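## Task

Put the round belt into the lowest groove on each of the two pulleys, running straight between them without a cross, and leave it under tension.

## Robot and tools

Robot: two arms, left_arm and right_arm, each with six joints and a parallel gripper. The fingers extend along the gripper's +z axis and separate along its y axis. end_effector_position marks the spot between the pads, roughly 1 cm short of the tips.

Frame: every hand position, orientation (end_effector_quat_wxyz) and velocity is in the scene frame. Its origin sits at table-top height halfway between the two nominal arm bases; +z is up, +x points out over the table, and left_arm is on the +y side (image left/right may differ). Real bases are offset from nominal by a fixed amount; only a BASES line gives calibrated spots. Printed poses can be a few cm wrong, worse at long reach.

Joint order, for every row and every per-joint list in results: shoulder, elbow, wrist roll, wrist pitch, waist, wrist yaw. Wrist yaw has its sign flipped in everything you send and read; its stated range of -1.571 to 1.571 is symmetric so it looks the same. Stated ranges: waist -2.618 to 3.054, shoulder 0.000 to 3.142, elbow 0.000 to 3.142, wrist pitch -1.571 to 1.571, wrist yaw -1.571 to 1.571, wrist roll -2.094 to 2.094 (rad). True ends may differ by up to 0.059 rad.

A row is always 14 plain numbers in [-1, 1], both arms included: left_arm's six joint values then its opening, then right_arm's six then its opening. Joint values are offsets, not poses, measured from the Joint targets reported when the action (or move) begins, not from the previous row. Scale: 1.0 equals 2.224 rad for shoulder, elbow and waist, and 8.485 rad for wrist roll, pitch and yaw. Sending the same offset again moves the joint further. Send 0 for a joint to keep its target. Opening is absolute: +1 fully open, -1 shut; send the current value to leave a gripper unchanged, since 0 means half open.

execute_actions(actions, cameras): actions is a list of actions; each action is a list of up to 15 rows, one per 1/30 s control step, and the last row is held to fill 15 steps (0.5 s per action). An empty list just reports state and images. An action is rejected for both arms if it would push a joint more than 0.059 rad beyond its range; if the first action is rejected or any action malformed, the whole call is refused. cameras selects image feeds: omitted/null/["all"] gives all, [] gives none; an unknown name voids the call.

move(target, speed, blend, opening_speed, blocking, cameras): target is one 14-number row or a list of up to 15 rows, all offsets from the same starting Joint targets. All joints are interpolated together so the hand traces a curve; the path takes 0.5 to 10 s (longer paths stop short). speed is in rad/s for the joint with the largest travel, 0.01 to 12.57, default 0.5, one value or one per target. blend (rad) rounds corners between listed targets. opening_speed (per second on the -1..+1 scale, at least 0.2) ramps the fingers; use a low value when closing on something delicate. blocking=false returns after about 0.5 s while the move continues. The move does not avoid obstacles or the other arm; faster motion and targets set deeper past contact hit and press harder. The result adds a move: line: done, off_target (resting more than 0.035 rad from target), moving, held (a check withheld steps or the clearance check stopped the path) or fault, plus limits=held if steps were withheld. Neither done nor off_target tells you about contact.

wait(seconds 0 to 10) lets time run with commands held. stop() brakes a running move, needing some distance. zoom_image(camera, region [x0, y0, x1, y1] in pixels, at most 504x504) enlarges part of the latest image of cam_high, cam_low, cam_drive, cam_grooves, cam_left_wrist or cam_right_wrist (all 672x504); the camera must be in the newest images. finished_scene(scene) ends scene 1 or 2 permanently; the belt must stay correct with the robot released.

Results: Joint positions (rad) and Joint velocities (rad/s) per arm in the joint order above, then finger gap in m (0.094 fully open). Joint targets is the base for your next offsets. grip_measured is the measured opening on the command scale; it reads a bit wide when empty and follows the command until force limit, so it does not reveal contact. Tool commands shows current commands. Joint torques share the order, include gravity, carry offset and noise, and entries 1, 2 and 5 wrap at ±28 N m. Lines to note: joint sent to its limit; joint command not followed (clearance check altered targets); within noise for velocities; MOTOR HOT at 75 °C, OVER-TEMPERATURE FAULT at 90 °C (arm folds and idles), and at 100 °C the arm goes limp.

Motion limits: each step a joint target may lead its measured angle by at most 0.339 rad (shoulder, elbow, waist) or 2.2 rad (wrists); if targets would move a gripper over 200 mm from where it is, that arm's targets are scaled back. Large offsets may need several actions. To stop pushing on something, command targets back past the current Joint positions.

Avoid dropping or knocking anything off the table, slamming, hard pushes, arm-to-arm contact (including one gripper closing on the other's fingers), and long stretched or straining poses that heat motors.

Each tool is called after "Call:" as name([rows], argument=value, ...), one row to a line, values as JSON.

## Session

Call:
execute_actions(actions=[])

Call:
zoom_image(camera="cam_grooves", region=[0, 220, 504, 504])

Scene clock: 0.00 s.
left_arm: end_effector_position=(+0.4158, +0.2787, +0.1119) grip_measured=+1.000 end_effector_quat_wxyz=(+0.590, +0.003, +0.807, -0.034) | right_arm: end_effector_position=(+0.3751, -0.3491, +0.1050) grip_measured=+1.000 end_effector_quat_wxyz=(+0.593, +0.135, +0.783, -0.133)
Joint names: [shoulder, elbow, wrist roll, wrist pitch, waist, wrist yaw]
Joint positions: left_arm=[1.482 0.361 -0.039 0.814 -0.009 -0.049 0.094] | right_arm=[1.569 0.336 0.059 0.947 0.03 -0.382 0.094]
Joint velocities: within noise
Joint torques (N m): no reading
Heat: left arm: 30 °C; right arm: 36 °C.
Joint targets: left_arm=[1.477 0.366 -0.039 0.808 -0.009 -0.050] | right_arm=[1.566 0.340 0.060 0.940 0.030 -0.384]
Tool commands: left_gripper/opening=+1.0 right_gripper/opening=+1.0

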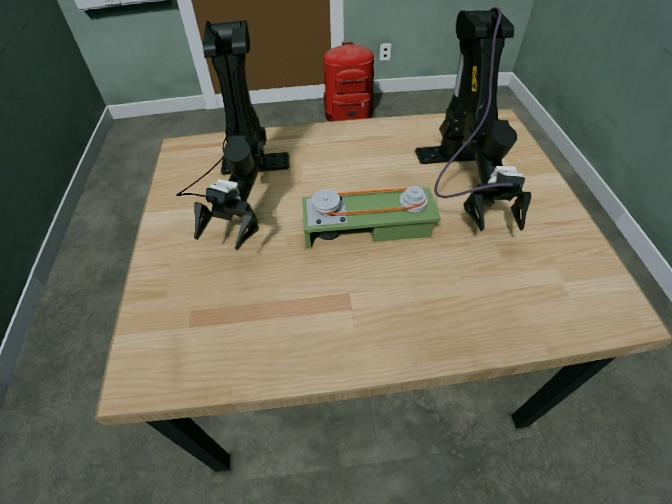

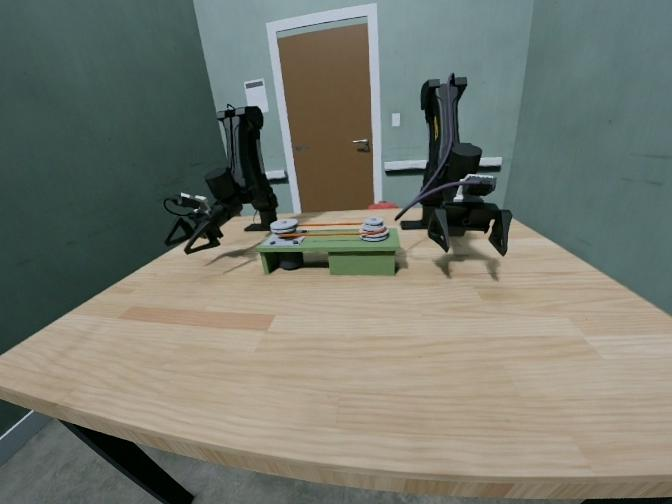

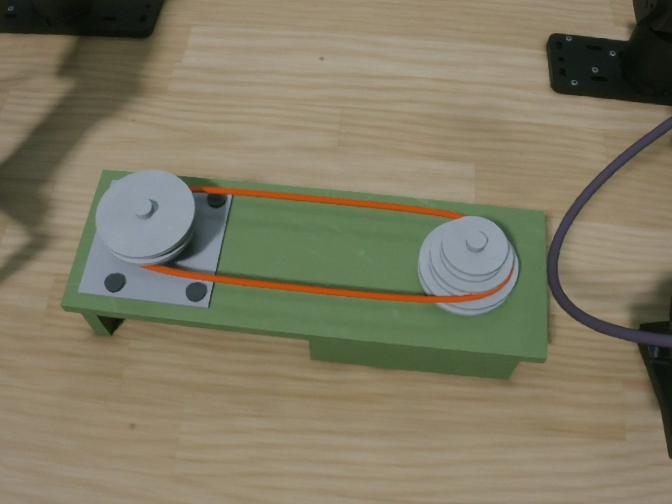

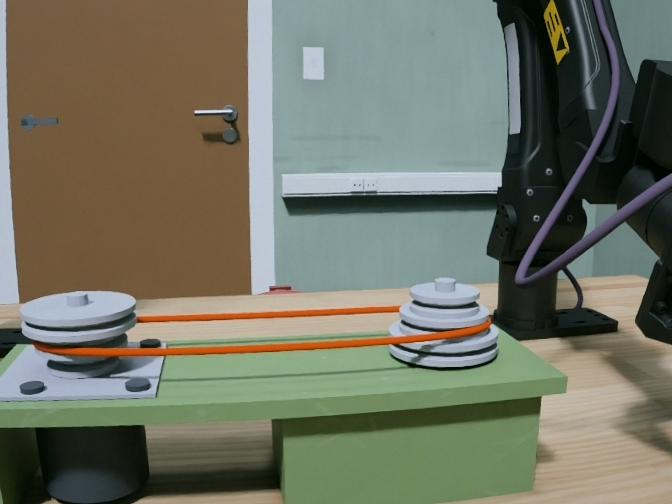

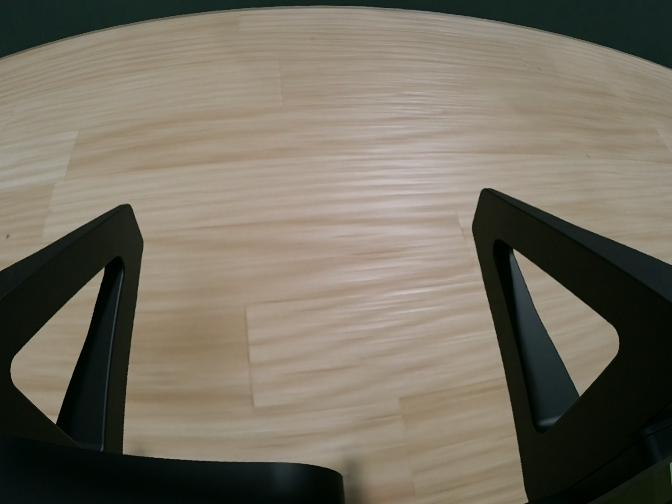

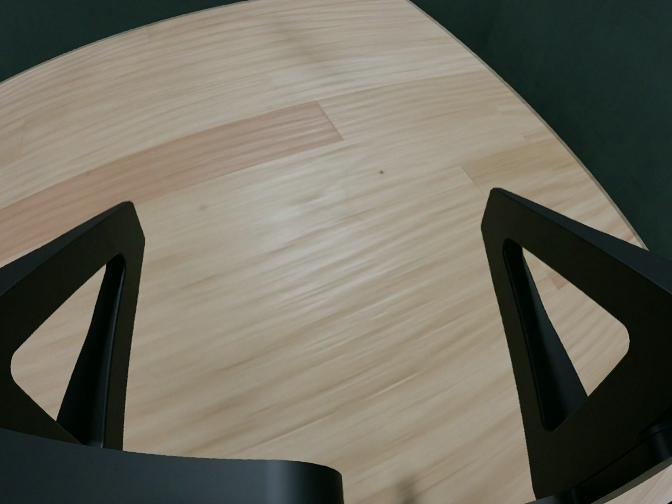

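Scaled by 1.000.

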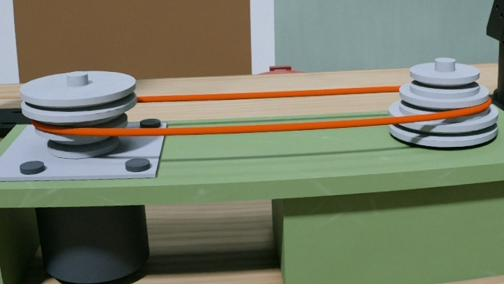

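Call:
move([
  [0,0,0,0,0,0,1,-0.1763,0.6223,0.0125,-0.2369,-0.0324,0.0465,-0.3],
  [0,0,0,0,0,0,1,0.0922,0.616,0.0268,-0.2726,0.248,0.0465,-0.3],
], speed=0.9, cameras=["cam_grooves","cam_right_wrist"])

Scene clock: 19.53 s.
left_arm: end_effector_position=(+0.4158, +0.2787, +0.1119) grip_measured=+1.000 end_effector_quat_wxyz=(+0.590, +0.003, +0.807, -0.034) | right_arm: end_effector_position=(+0.2933, -0.0910, +0.1779) grip_measured=-0.297 end_effector_quat_wxyz=(+0.068, -0.140, +0.987, +0.039)
Joint names: [shoulder, elbow, wrist roll, wrist pitch, waist, wrist yaw]
Joint positions: left_arm=[1.482 0.361 -0.039 0.814 -0.009 -0.049 0.094] | right_arm=[1.773 1.716 0.282 -1.357 0.586 0.015 0.033]
Joint velocities: within noise
Joint torques (N m): left_arm=[-6.22 5.85 -0.01 2.33 0.01 0] | right_arm=[-7.28 5.9 0.05 0.65 -0.46 -0.01]
Heat: left arm: 30 °C; right arm: 37 °C.
Joint targets: left_arm=[1.477 0.366 -0.039 0.808 -0.009 -0.050] | right_arm=[1.771 1.710 0.287 -1.373 0.581 0.010]
move: done
Images, in order (width x height): cam_grooves 672x504, cam_right_wrist 672x504.

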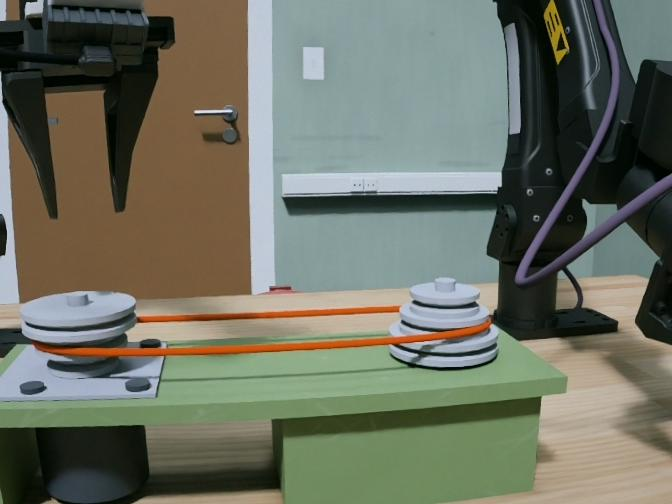

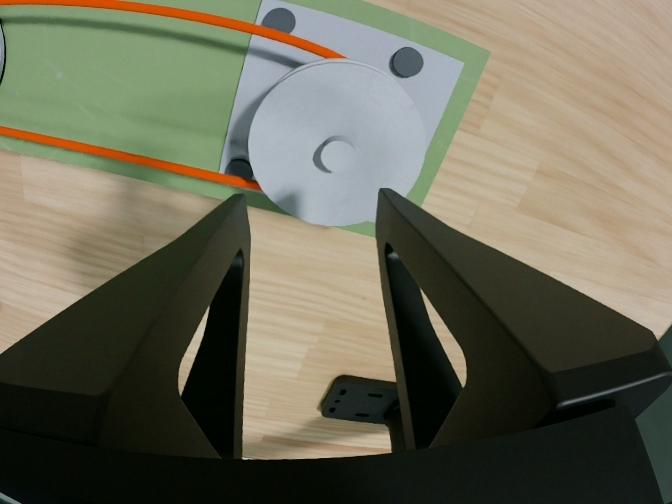

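Call:
move(target=[0,0,0,0,0,0,1,-0.04,-0.112,0,0.028,-0.0075,0,-0.3], speed=0.5, cameras=["cam_grooves","cam_right_wrist"])

Scene clock: 30.73 s.
left_arm: end_effector_position=(+0.4158, +0.2787, +0.1119) grip_measured=+1.000 end_effector_quat_wxyz=(+0.590, +0.003, +0.807, -0.034) | right_arm: end_effector_position=(+0.2929, -0.0979, +0.1395) grip_measured=-0.297 end_effector_quat_wxyz=(+0.085, -0.132, +0.987, +0.046)
Joint names: [shoulder, elbow, wrist roll, wrist pitch, waist, wrist yaw]
Joint positions: left_arm=[1.482 0.361 -0.039 0.814 -0.009 -0.049 0.094] | right_arm=[1.708 1.481 0.283 -1.152 0.57 0.015 0.033]
Joint velocities: within noise
Joint torques (N m): left_arm=[-6.22 5.86 -0.01 2.34 0.02 0.01] | right_arm=[-8.8 4.86 0.06 1.04 -0.49 -0.03]
Heat: left arm: 30 °C; right arm: 37 °C.
Joint targets: left_arm=[1.477 0.366 -0.039 0.808 -0.009 -0.050] | right_arm=[1.682 1.461 0.288 -1.135 0.565 0.010]
move: done
Images, in order (width x height): cam_grooves 672x504, cam_right_wrist 672x504.

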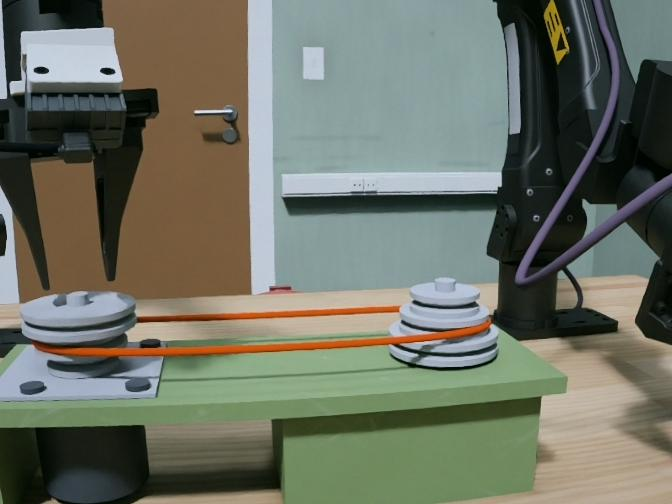

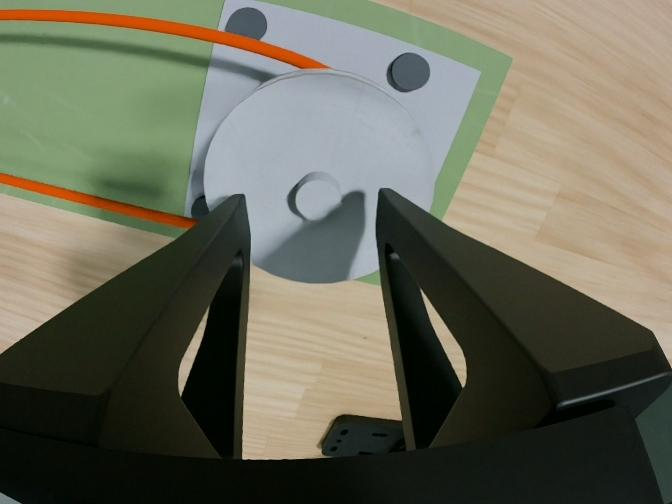

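Call:
move([
  [0,0,0,0,0,0,1,-0.010,-0.034,0,0.005,-0.001,0,-0.3],
  [0,0,0,0,0,0,1,-0.010,-0.034,0,0.005,-0.001,0,-1],
], speed=0.3, opening_speed=0.5, cameras=["cam_right_wrist"])

Call:
move(target=[0,0,0,0,0,0,1,0.012,0.016,0.004,0,0.045,0,-1], speed=0.06, cameras=["cam_grooves"])

Call:
move(target=[0,0,0,0,0,0,1,0.01,0.014,0.004,0,0.025,0,-1], speed=0.05, cameras=["cam_grooves","cam_drive"])

Scene clock: 39.80 s.
left_arm: end_effector_position=(+0.4158, +0.2787, +0.1119) grip_measured=+1.000 end_effector_quat_wxyz=(+0.590, +0.003, +0.807, -0.034) | right_arm: end_effector_position=(+0.2878, -0.1011, +0.1307) grip_measured=-0.825 end_effector_quat_wxyz=(+0.087, -0.130, +0.986, +0.050)
Joint names: [shoulder, elbow, wrist roll, wrist pitch, waist, wrist yaw]
Joint positions: left_arm=[1.482 0.361 -0.039 0.814 -0.009 -0.049 0.094] | right_arm=[1.678 1.41 0.283 -1.103 0.566 0.023 0.008]
Joint velocities: within noise
Joint torques (N m): left_arm=[-6.22 5.85 -0.01 2.34 0.01 0] | right_arm=[-7.99 4.52 0.07 0.98 -0.36 -0.08]
Heat: left arm: 31 °C; right arm: 37 °C.
Joint targets: left_arm=[1.477 0.366 -0.039 0.808 -0.009 -0.050] | right_arm=[1.660 1.385 0.287 -1.093 0.563 0.010]
move: done
Images, in order (width x height): cam_right_wrist 672x504.

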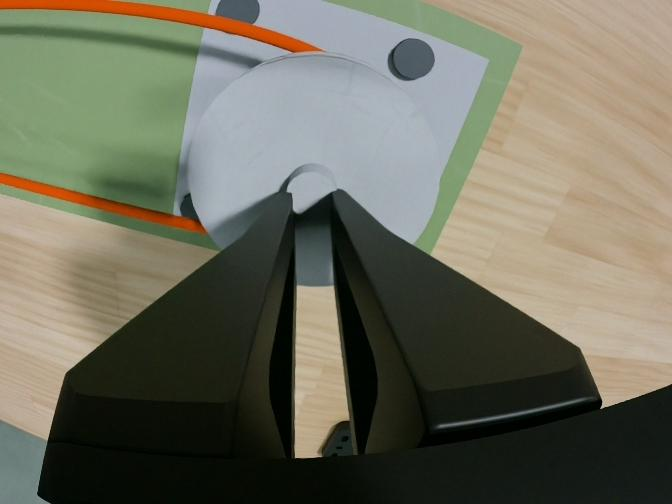

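Scene clock: 41.77 s.
left_arm: end_effector_position=(+0.4158, +0.2787, +0.1119) grip_measured=+1.000 end_effector_quat_wxyz=(+0.590, +0.003, +0.807, -0.034) | right_arm: end_effector_position=(+0.2848, -0.0963, +0.1309) grip_measured=-0.825 end_effector_quat_wxyz=(+0.103, -0.135, +0.985, +0.017)
Joint names: [shoulder, elbow, wrist roll, wrist pitch, waist, wrist yaw]
Joint positions: left_arm=[1.482 0.361 -0.039 0.814 -0.009 -0.049 0.094] | right_arm=[1.678 1.41 0.324 -1.103 0.626 -0.063 0.008]
Joint velocities: within noise
Joint torques (N m): left_arm=[-6.23 5.86 -0.01 2.34 -0.01 0.01] | right_arm=[-6.05 7.5 0.01 1 3.37 0.66]
Heat: left arm: 31 °C; right arm: 37 °C.
Joint targets: left_arm=[1.477 0.366 -0.039 0.808 -0.009 -0.050] | right_arm=[1.686 1.421 0.321 -1.093 0.663 0.010]
move: off_target (right_arm); right_arm: the wrist yaw is farthest, 0.073 rad from its target
Images, in order (width x height): cam_grooves 672x504.

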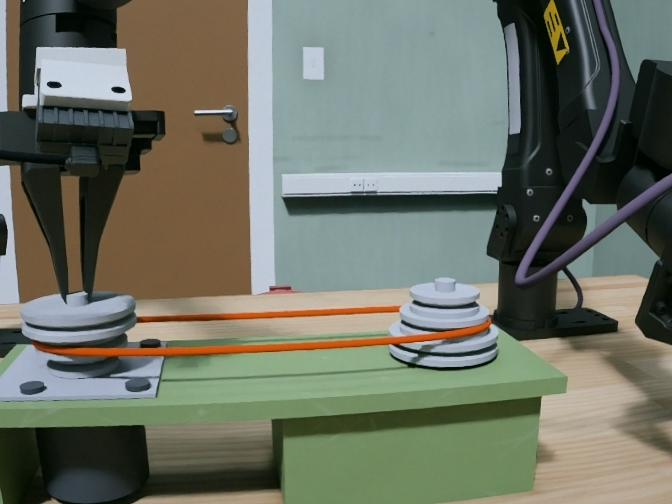

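Scene clock: 43.17 s.
left_arm: end_effector_position=(+0.4158, +0.2787, +0.1119) grip_measured=+1.000 end_effector_quat_wxyz=(+0.590, +0.003, +0.807, -0.034) | right_arm: end_effector_position=(+0.2840, -0.0860, +0.1301) grip_measured=-0.825 end_effector_quat_wxyz=(+0.114, -0.137, +0.984, +0.005)
Joint names: [shoulder, elbow, wrist roll, wrist pitch, waist, wrist yaw]
Joint positions: left_arm=[1.482 0.361 -0.039 0.814 -0.009 -0.049 0.094] | right_arm=[1.693 1.421 0.36 -1.094 0.671 -0.102 0.008]
Joint velocities: within noise
Joint torques (N m): left_arm=[-6.2 5.85 -0.01 2.34 0.01 0] | right_arm=[-5.63 9.42 -0.03 0.91 4.25 0.98]
Heat: left arm: 31 °C; right arm: 37 °C.
Joint targets: left_arm=[1.477 0.366 -0.039 0.808 -0.009 -0.050] | right_arm=[1.709 1.452 0.355 -1.093 0.718 0.010]
move: off_target (right_arm); right_arm: the wrist yaw is farthest, 0.112 rad from its target
Images, in order (width x height): cam_drive 672x504, cam_grooves 672x504.

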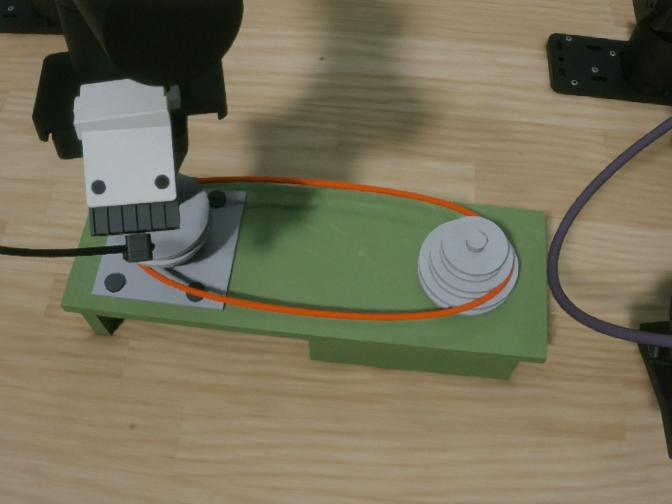

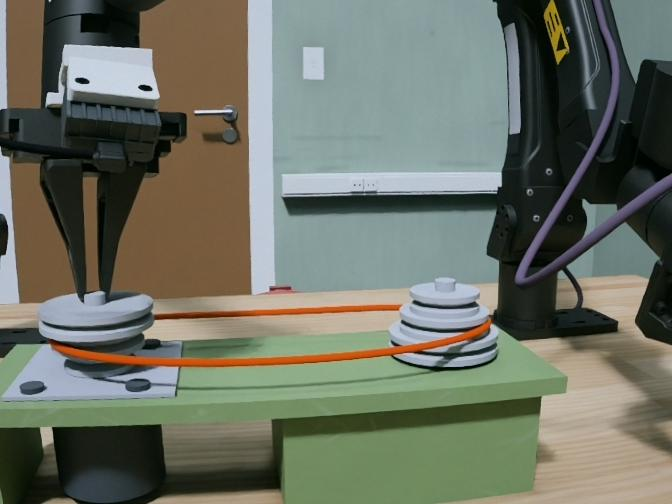

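Call:
move(target=[0,0,0,0,0,0,1,0.01,0.014,0.004,0,0.016,0,-1], speed=0.05, cameras=["cam_grooves","cam_drive"])

Call:
zoom_image(camera="cam_grooves", region=[0, 220, 504, 420])

Scene clock: 48.60 s.
left_arm: end_effector_position=(+0.4158, +0.2787, +0.1119) grip_measured=+1.000 end_effector_quat_wxyz=(+0.590, +0.003, +0.807, -0.034) | right_arm: end_effector_position=(+0.2840, -0.0777, +0.1302) grip_measured=-0.826 end_effector_quat_wxyz=(+0.116, -0.132, +0.984, +0.000)
Joint names: [shoulder, elbow, wrist roll, wrist pitch, waist, wrist yaw]
Joint positions: left_arm=[1.482 0.361 -0.039 0.814 -0.009 -0.049 0.094] | right_arm=[1.715 1.445 0.396 -1.102 0.698 -0.12 0.008]
Joint velocities: within noise
Joint torques (N m): left_arm=[-6.22 5.85 -0.01 2.34 0.01 0] | right_arm=[-5.74 9.99 -0.07 0.96 5.05 1.13]
Heat: left arm: 31 °C; right arm: 37 °C.
Joint targets: left_arm=[1.477 0.366 -0.039 0.808 -0.009 -0.050] | right_arm=[1.731 1.483 0.389 -1.093 0.754 0.010]
move: off_target (right_arm); right_arm: the wrist yaw is farthest, 0.130 rad from its target
Images, in order (width x height): cam_drive 672x504, cam_grooves 672x504.

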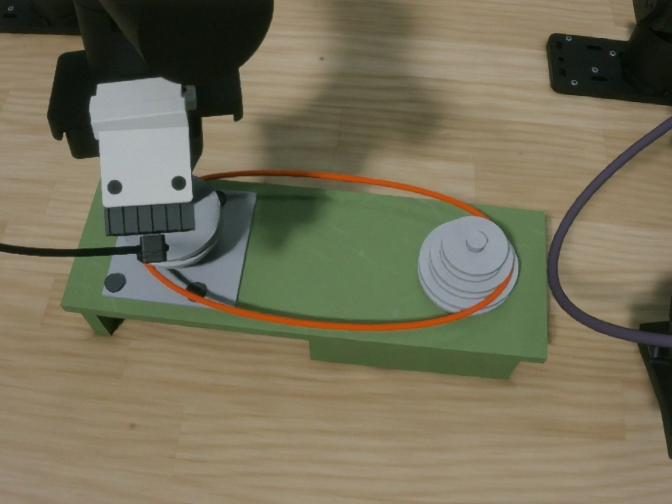

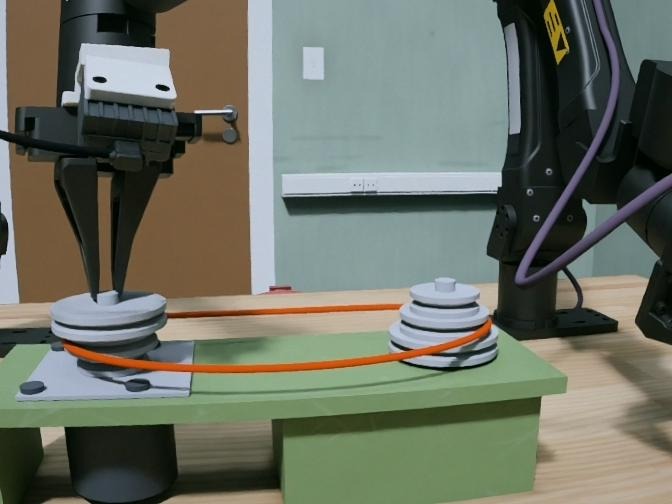

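Scaled by 1.000.

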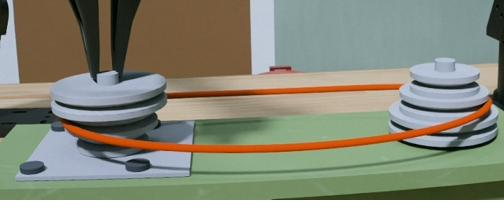

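Call:
move([
  [0,0,0,0,0,0,1,0,-0.01,0,0,-0.027,0,-1],
  [0,0,0,0,0,0,1,0,-0.01,0,0,-0.027,0,-0.4],
  [0,0,0,0,0,0,1,0,0.1,0,-0.03,-0.027,0,-0.4],
  [0,0,0,0,0,0,1,0.143,0.2266,-0.0853,-0.0407,-0.085,0,-0.4],
], speed=0.6)

Call:
zoom_image(camera="cam_grooves", region=[0, 240, 250, 420])

Scene clock: 70.30 s.
left_arm: end_effector_position=(+0.4158, +0.2787, +0.1119) grip_measured=+1.000 end_effector_quat_wxyz=(+0.590, +0.003, +0.807, -0.034) | right_arm: end_effector_position=(+0.3352, -0.0751, +0.1492) grip_measured=-0.402 end_effector_quat_wxyz=(+0.036, -0.423, +0.905, +0.007)
Joint names: [shoulder, elbow, wrist roll, wrist pitch, waist, wrist yaw]
Joint positions: left_arm=[1.482 0.361 -0.039 0.814 -0.009 -0.049 0.094] | right_arm=[2.029 1.954 -0.329 -1.423 0.568 0.007 0.028]
Joint velocities: within noise
Joint torques (N m): left_arm=[-6.22 5.86 -0.01 2.34 0.01 0] | right_arm=[-7.66 9.17 -0.04 0.51 -0.32 0.06]
Heat: left arm: 32 °C; right arm: 37 °C.
Joint targets: left_arm=[1.477 0.366 -0.039 0.808 -0.009 -0.050] | right_arm=[2.049 1.987 -0.334 -1.438 0.565 0.010]
move: done; target 2's new numbers were sent with right_arm's wrist yaw 0.098 rad from that target

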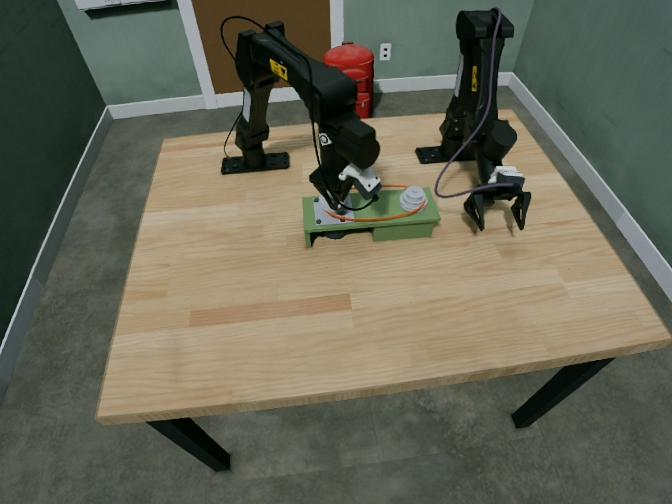

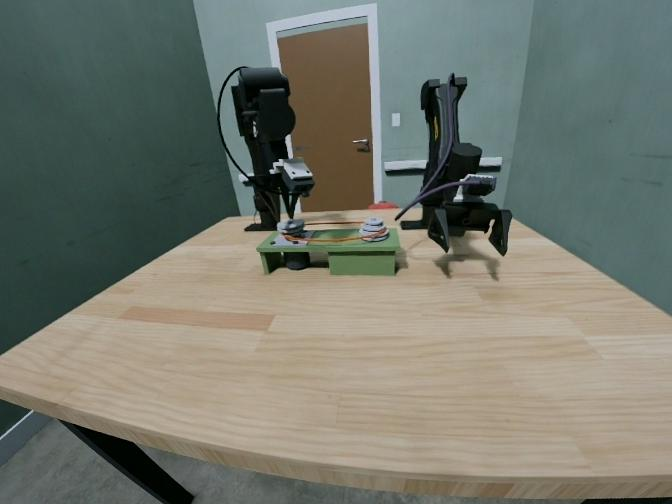

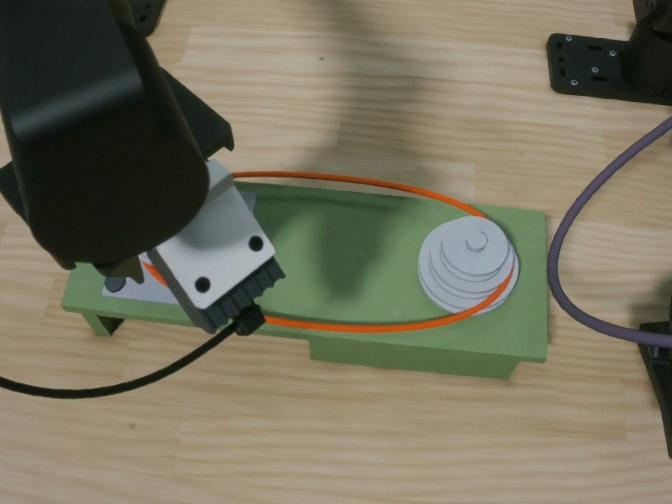

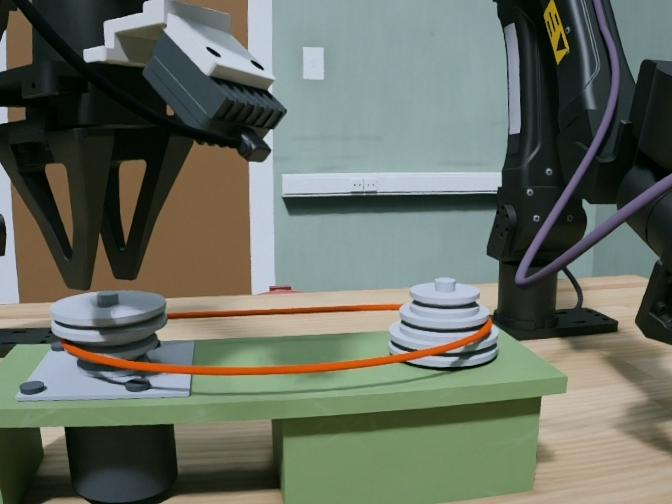

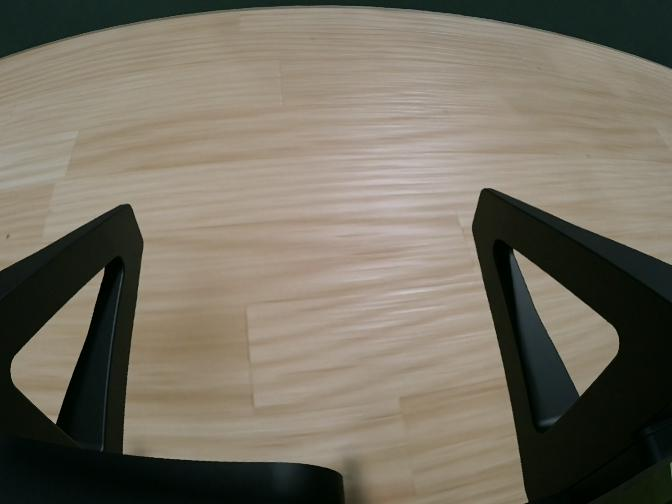

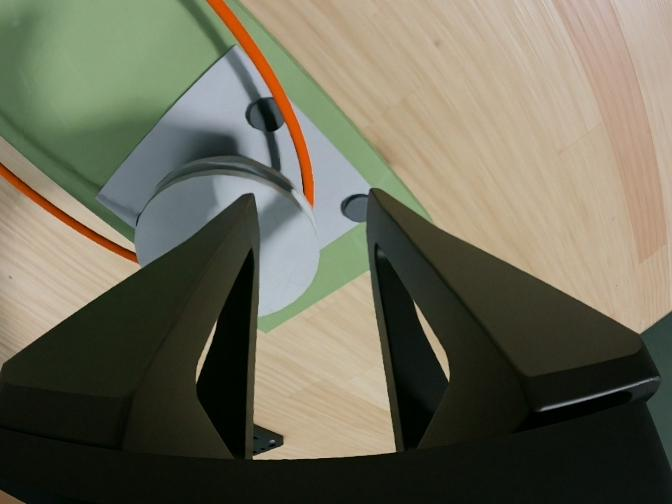

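Scaled by 2.016 from the camera's 672x504 image, which has a finer 960x720 frame.

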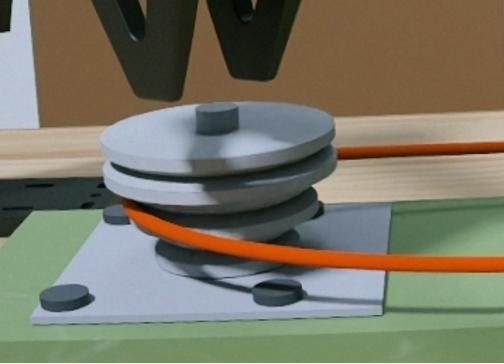

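Call:
move([
  [0,0,0,0,0,0,1,0.013,0.019,0.0015,0,0.0058,0,-0.7],
  [0,0,0,0,0,0,1,0.007,-0.075,0.0015,0.021,0.0058,0,-0.7],
], speed=0.4, cameras=["cam_right_wrist","cam_grooves"])

Call:
zoom_image(camera="cam_grooves", region=[0, 240, 250, 420])

Scene clock: 83.60 s.
left_arm: end_effector_position=(+0.4158, +0.2787, +0.1119) grip_measured=+1.000 end_effector_quat_wxyz=(+0.590, +0.003, +0.807, -0.034) | right_arm: end_effector_position=(+0.3442, -0.0676, +0.1123) grip_measured=-0.698 end_effector_quat_wxyz=(+0.042, -0.424, +0.905, +0.007)
Joint names: [shoulder, elbow, wrist roll, wrist pitch, waist, wrist yaw]
Joint positions: left_arm=[1.482 0.361 -0.039 0.814 -0.009 -0.049 0.094] | right_arm=[2.053 1.841 -0.326 -1.275 0.572 0.006 0.014]
Joint velocities: within noise
Joint torques (N m): left_arm=[-6.22 5.86 -0.01 2.34 0.01 0.01] | right_arm=[-8.49 4.66 0.06 0.84 0.46 0.08]
Heat: left arm: 33 °C; right arm: 38 °C.
Joint targets: left_arm=[1.477 0.366 -0.039 0.808 -0.009 -0.050] | right_arm=[2.064 1.820 -0.322 -1.260 0.577 0.010]
move: done
Images, in order (width x height): cam_grooves 672x504, cam_right_wrist 672x504.

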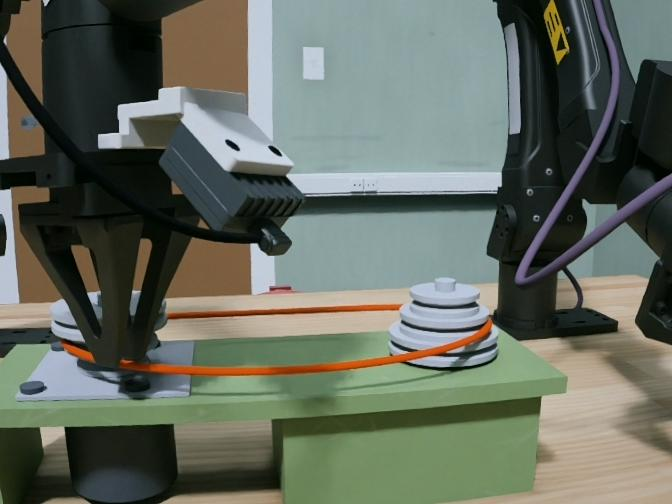

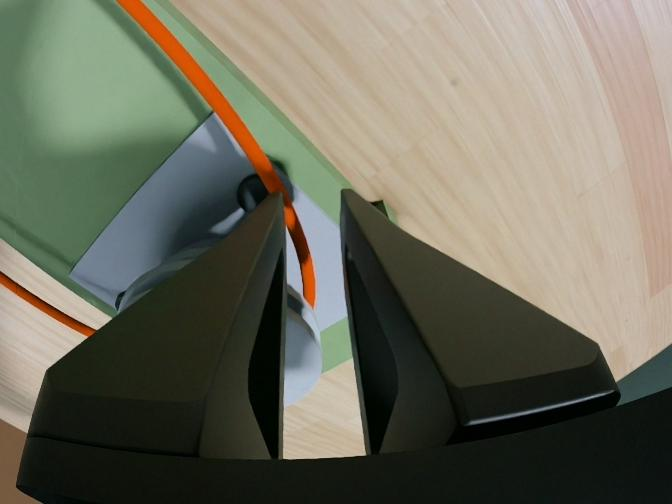

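Scaled by 2.016 from the camera's 672x504 image, which has a finer 960x720 frame.

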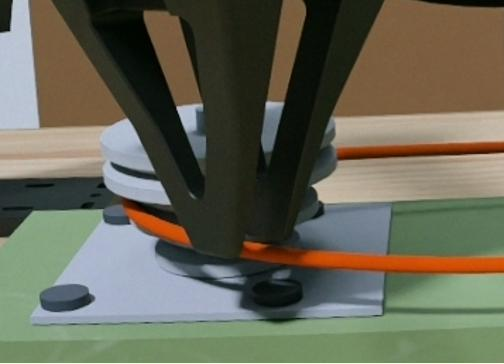

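Call:
move([
  [0,0,0,0,0,0,1,-0.012,-0.062,0,0.0135,0.0052,0,-0.7],
], speed=0.3, cameras=["cam_right_wrist"])

Call:
move([
  [0,0,0,0,0,0,1,0,0,0,0,0,0,-1],
], opening_speed=0.3, cameras=["cam_right_wrist","cam_drive","cam_grooves"])

Scene clock: 91.30 s.
left_arm: end_effector_position=(+0.4158, +0.2787, +0.1119) grip_measured=+1.000 end_effector_quat_wxyz=(+0.590, +0.003, +0.807, -0.034) | right_arm: end_effector_position=(+0.3545, -0.0571, +0.0906) grip_measured=-0.698 end_effector_quat_wxyz=(+0.078, -0.426, +0.901, +0.012)
Joint names: [shoulder, elbow, wrist roll, wrist pitch, waist, wrist yaw]
Joint positions: left_arm=[1.482 0.361 -0.039 0.814 -0.009 -0.049 0.094] | right_arm=[2.039 1.726 -0.325 -1.1 0.581 0.006 0.014]
Joint velocities: within noise
Joint torques (N m): left_arm=[-6.23 5.87 -0.01 2.34 -0.01 0] | right_arm=[-9.39 2.91 0.04 0.39 0.79 0.06]
Heat: left arm: 33 °C; right arm: 38 °C.
Joint targets: left_arm=[1.477 0.366 -0.039 0.808 -0.009 -0.050] | right_arm=[2.038 1.682 -0.322 -1.146 0.589 0.010]
move: off_target (right_arm); right_arm: the wrist pitch is farthest, 0.045 rad from its target
Images, in order (width x height): cam_right_wrist 672x504.

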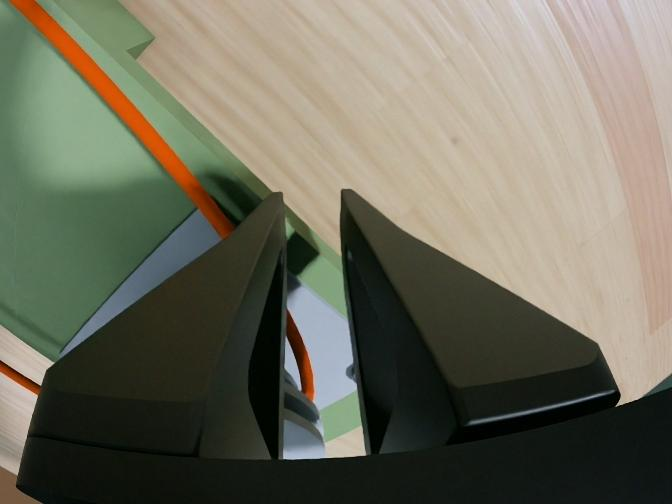

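Scene clock: 92.50 s.
left_arm: end_effector_position=(+0.4158, +0.2787, +0.1119) grip_measured=+1.000 end_effector_quat_wxyz=(+0.590, +0.003, +0.807, -0.034) | right_arm: end_effector_position=(+0.3518, -0.0554, +0.0902) grip_measured=-0.997 end_effector_quat_wxyz=(+0.076, -0.428, +0.900, +0.014)
Joint names: [shoulder, elbow, wrist roll, wrist pitch, waist, wrist yaw]
Joint positions: left_arm=[1.482 0.361 -0.039 0.814 -0.009 -0.049 0.094] | right_arm=[2.037 1.722 -0.324 -1.102 0.586 0.01 0]
Joint velocities: within noise
Joint torques (N m): left_arm=[-6.22 5.86 -0.01 2.34 0.01 0.01] | right_arm=[-9.16 3.21 0.05 0.39 0.29 0.04]
Heat: left arm: 33 °C; right arm: 38 °C.
Joint targets: left_arm=[1.477 0.366 -0.039 0.808 -0.009 -0.050] | right_arm=[2.038 1.682 -0.322 -1.146 0.589 0.010]
move: off_target (right_arm); right_arm: the wrist pitch is farthest, 0.044 rad from its target
Images, in order (width x height): cam_drive 672x504, cam_grooves 672x504, cam_right_wrist 672x504.

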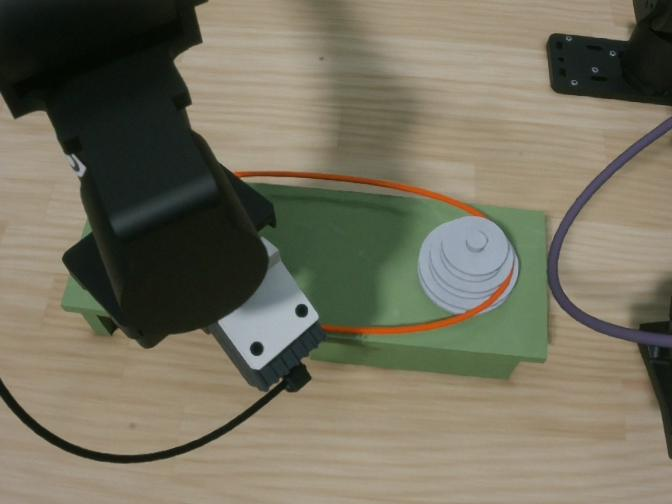

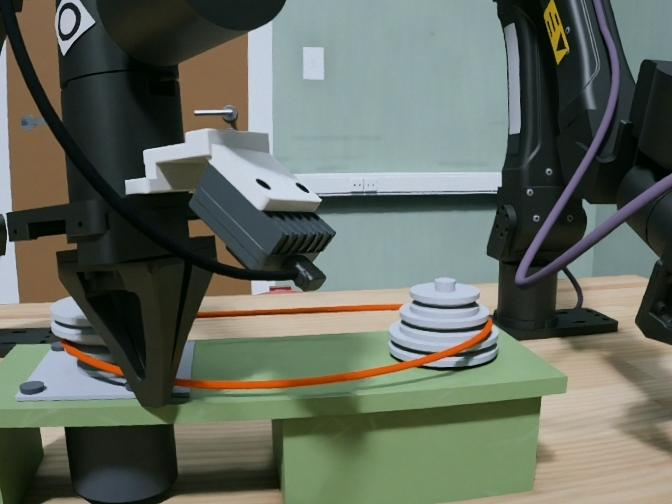

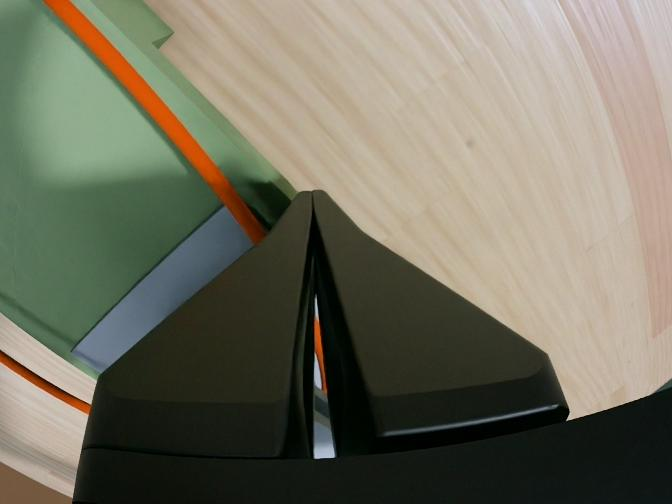

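Call:
execute_actions(actions=[])

Call:
zoom_image(camera="cam_grooves", region=[0, 200, 300, 420])

Scene clock: 115.13 s.
left_arm: end_effector_position=(+0.4158, +0.2787, +0.1119) grip_measured=+1.000 end_effector_quat_wxyz=(+0.590, +0.003, +0.807, -0.034) | right_arm: end_effector_position=(+0.3518, -0.0554, +0.0902) grip_measured=-0.997 end_effector_quat_wxyz=(+0.076, -0.428, +0.900, +0.014)
Joint names: [shoulder, elbow, wrist roll, wrist pitch, waist, wrist yaw]
Joint positions: left_arm=[1.482 0.361 -0.039 0.814 -0.009 -0.049 0.094] | right_arm=[2.037 1.722 -0.324 -1.102 0.586 0.01 0]
Joint velocities: within noise
Joint torques (N m): left_arm=[-6.2 5.86 -0.02 2.34 -0.01 0.01] | right_arm=[-9.21 3.19 0.05 0.4 0.29 0.02]
Heat: left arm: 34 °C; right arm: 38 °C.
Joint targets: left_arm=[1.477 0.366 -0.039 0.808 -0.009 -0.050] | right_arm=[2.038 1.682 -0.322 -1.146 0.589 0.010]
Tool commands: left_gripper/opening=+1.0 right_gripper/opening=-1.0

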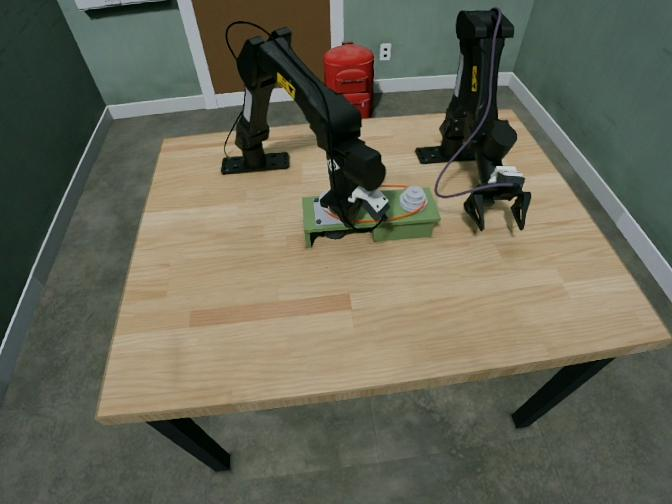

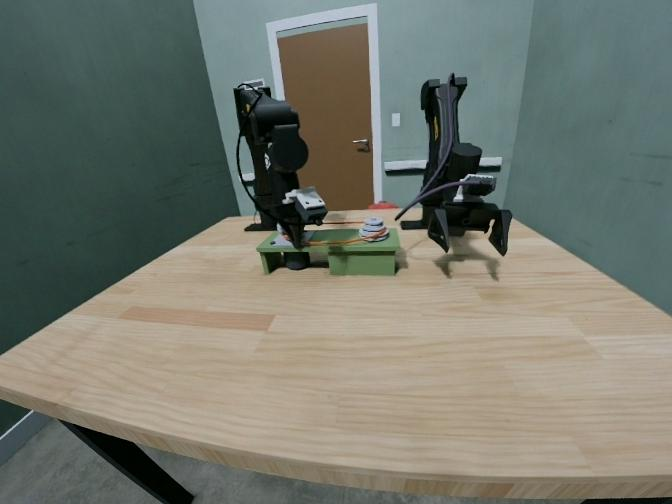

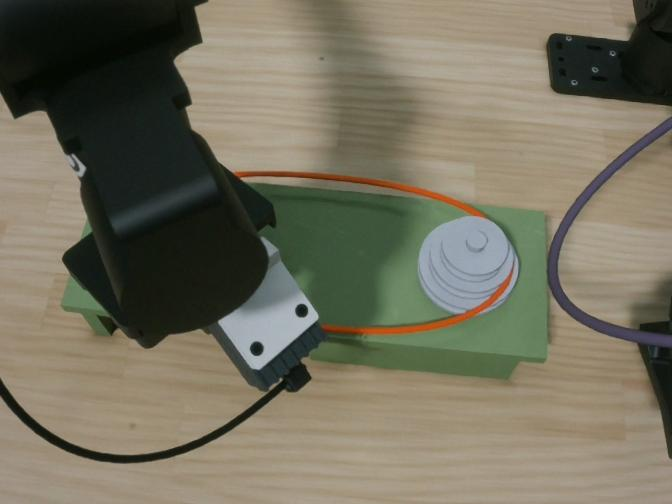

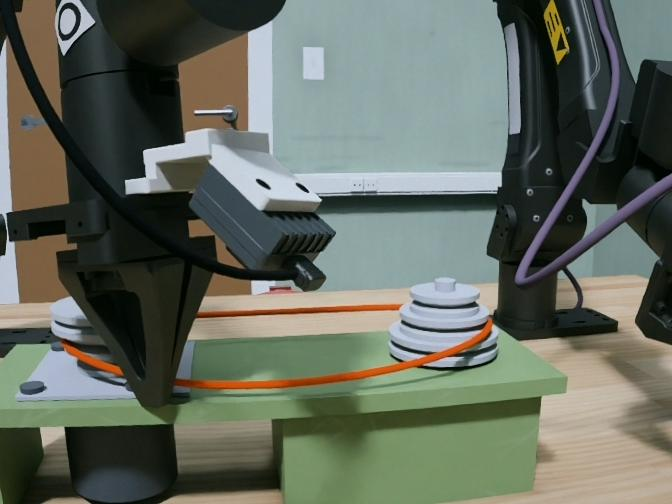

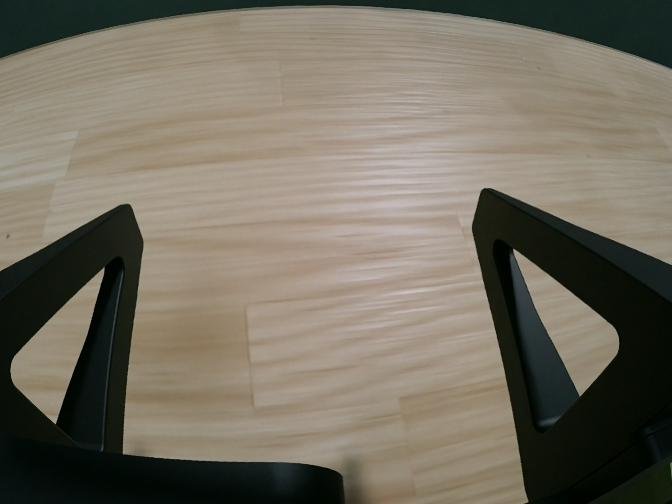

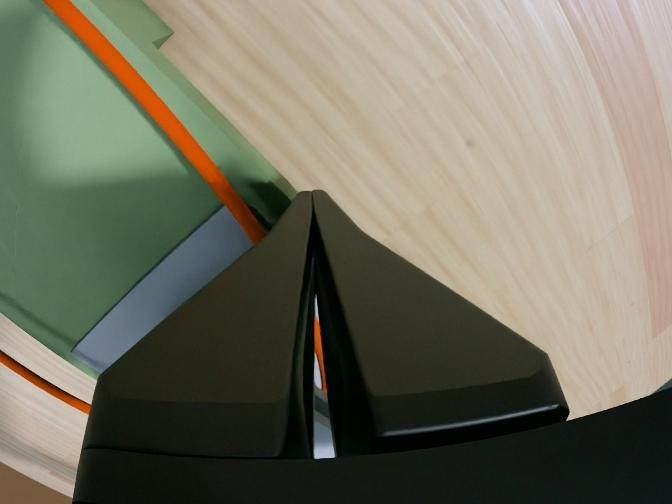

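Scaled by 1.680 from the camera's 672x504 image, which has a finer 960x720 frame.

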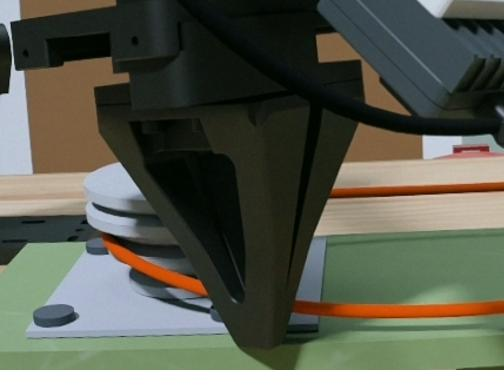

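Call:
move([
  [0,0,0,0,0,0,1,0,0.15,0,0,0,0,-1],
  [0,0,0,0,0,0,1,-0.04,0.11,-0.0027,-0.006,-0.011,0,0.2],
], cameras=["cam_right_wrist"])

Call:
zoom_image(camera="cam_right_wrist", region=[100, 50, 550, 500])

Scene clock: 128.80 s.
left_arm: end_effector_position=(+0.4158, +0.2787, +0.1119) grip_measured=+1.000 end_effector_quat_wxyz=(+0.590, +0.003, +0.807, -0.034) | right_arm: end_effector_position=(+0.3821, -0.0465, +0.1847) grip_measured=+0.197 end_effector_quat_wxyz=(+0.182, -0.422, +0.888, +0.023)
Joint names: [shoulder, elbow, wrist roll, wrist pitch, waist, wrist yaw]
Joint positions: left_arm=[1.482 0.361 -0.039 0.814 -0.009 -0.049 0.094] | right_arm=[1.97 1.948 -0.341 -1.179 0.567 0.009 0.056]
Joint velocities: within noise
Joint torques (N m): left_arm=[-6.23 5.83 -0.01 2.34 0.01 0] | right_arm=[-10.59 4.94 -0.01 1.02 -0.24 0.02]
Heat: left arm: 34 °C; right arm: 38 °C.
Joint targets: left_arm=[1.477 0.366 -0.039 0.808 -0.009 -0.050] | right_arm=[1.949 1.927 -0.345 -1.196 0.565 0.010]
move: done
Images, in order (width x height): cam_right_wrist 672x504.

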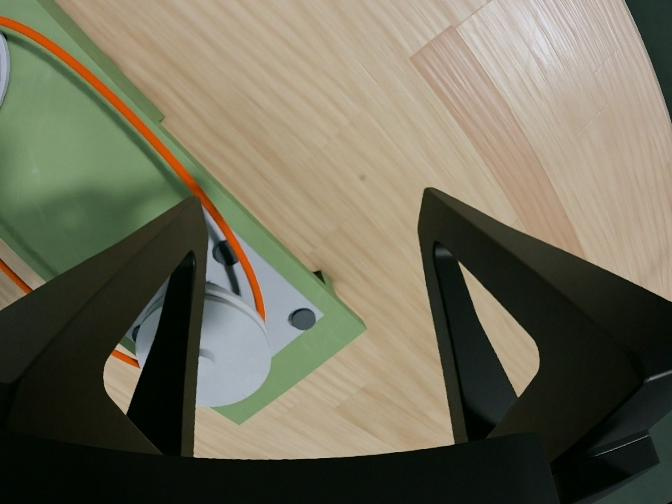

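Scaled by 1.120 from the camera's 672x504 image, which has a finer 960x720 frame.

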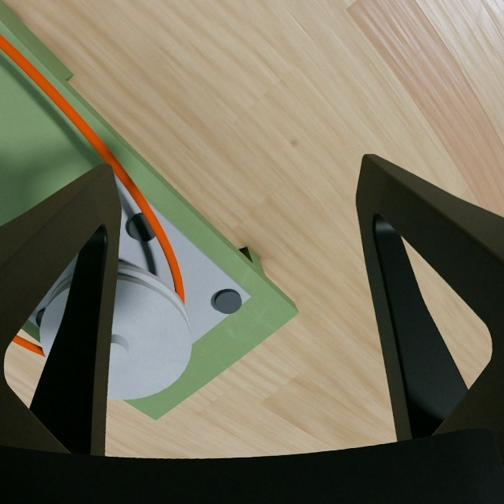

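Call:
move(target=[0,0,0,0,0,0,1,0.0094,-0.057,0.0035,-0.0087,0.0135,0,0.0], cameras=["cam_right_wrist"])

Scene clock: 142.07 s.
left_arm: end_effector_position=(+0.4158, +0.2787, +0.1119) grip_measured=+1.000 end_effector_quat_wxyz=(+0.590, +0.003, +0.807, -0.034) | right_arm: end_effector_position=(+0.3387, -0.0606, +0.1388) grip_measured=+0.003 end_effector_quat_wxyz=(+0.081, -0.429, +0.899, +0.015)
Joint names: [shoulder, elbow, wrist roll, wrist pitch, waist, wrist yaw]
Joint positions: left_arm=[1.482 0.361 -0.039 0.814 -0.009 -0.049 0.094] | right_arm=[1.97 1.818 -0.321 -1.254 0.592 0.009 0.047]
Joint velocities: within noise
Joint torques (N m): left_arm=[-6.23 5.85 -0.01 2.34 0.01 0.01] | right_arm=[-8.83 5.05 0.07 0.65 0.21 0.03]
Heat: left arm: 35 °C; right arm: 38 °C.
Joint targets: left_arm=[1.477 0.366 -0.039 0.808 -0.009 -0.050] | right_arm=[1.970 1.800 -0.315 -1.271 0.595 0.010]
move: done
Images, in order (width x height): cam_right_wrist 672x504.

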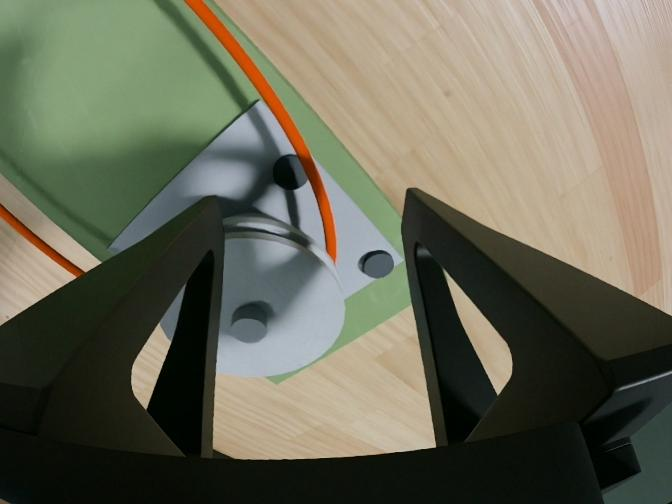

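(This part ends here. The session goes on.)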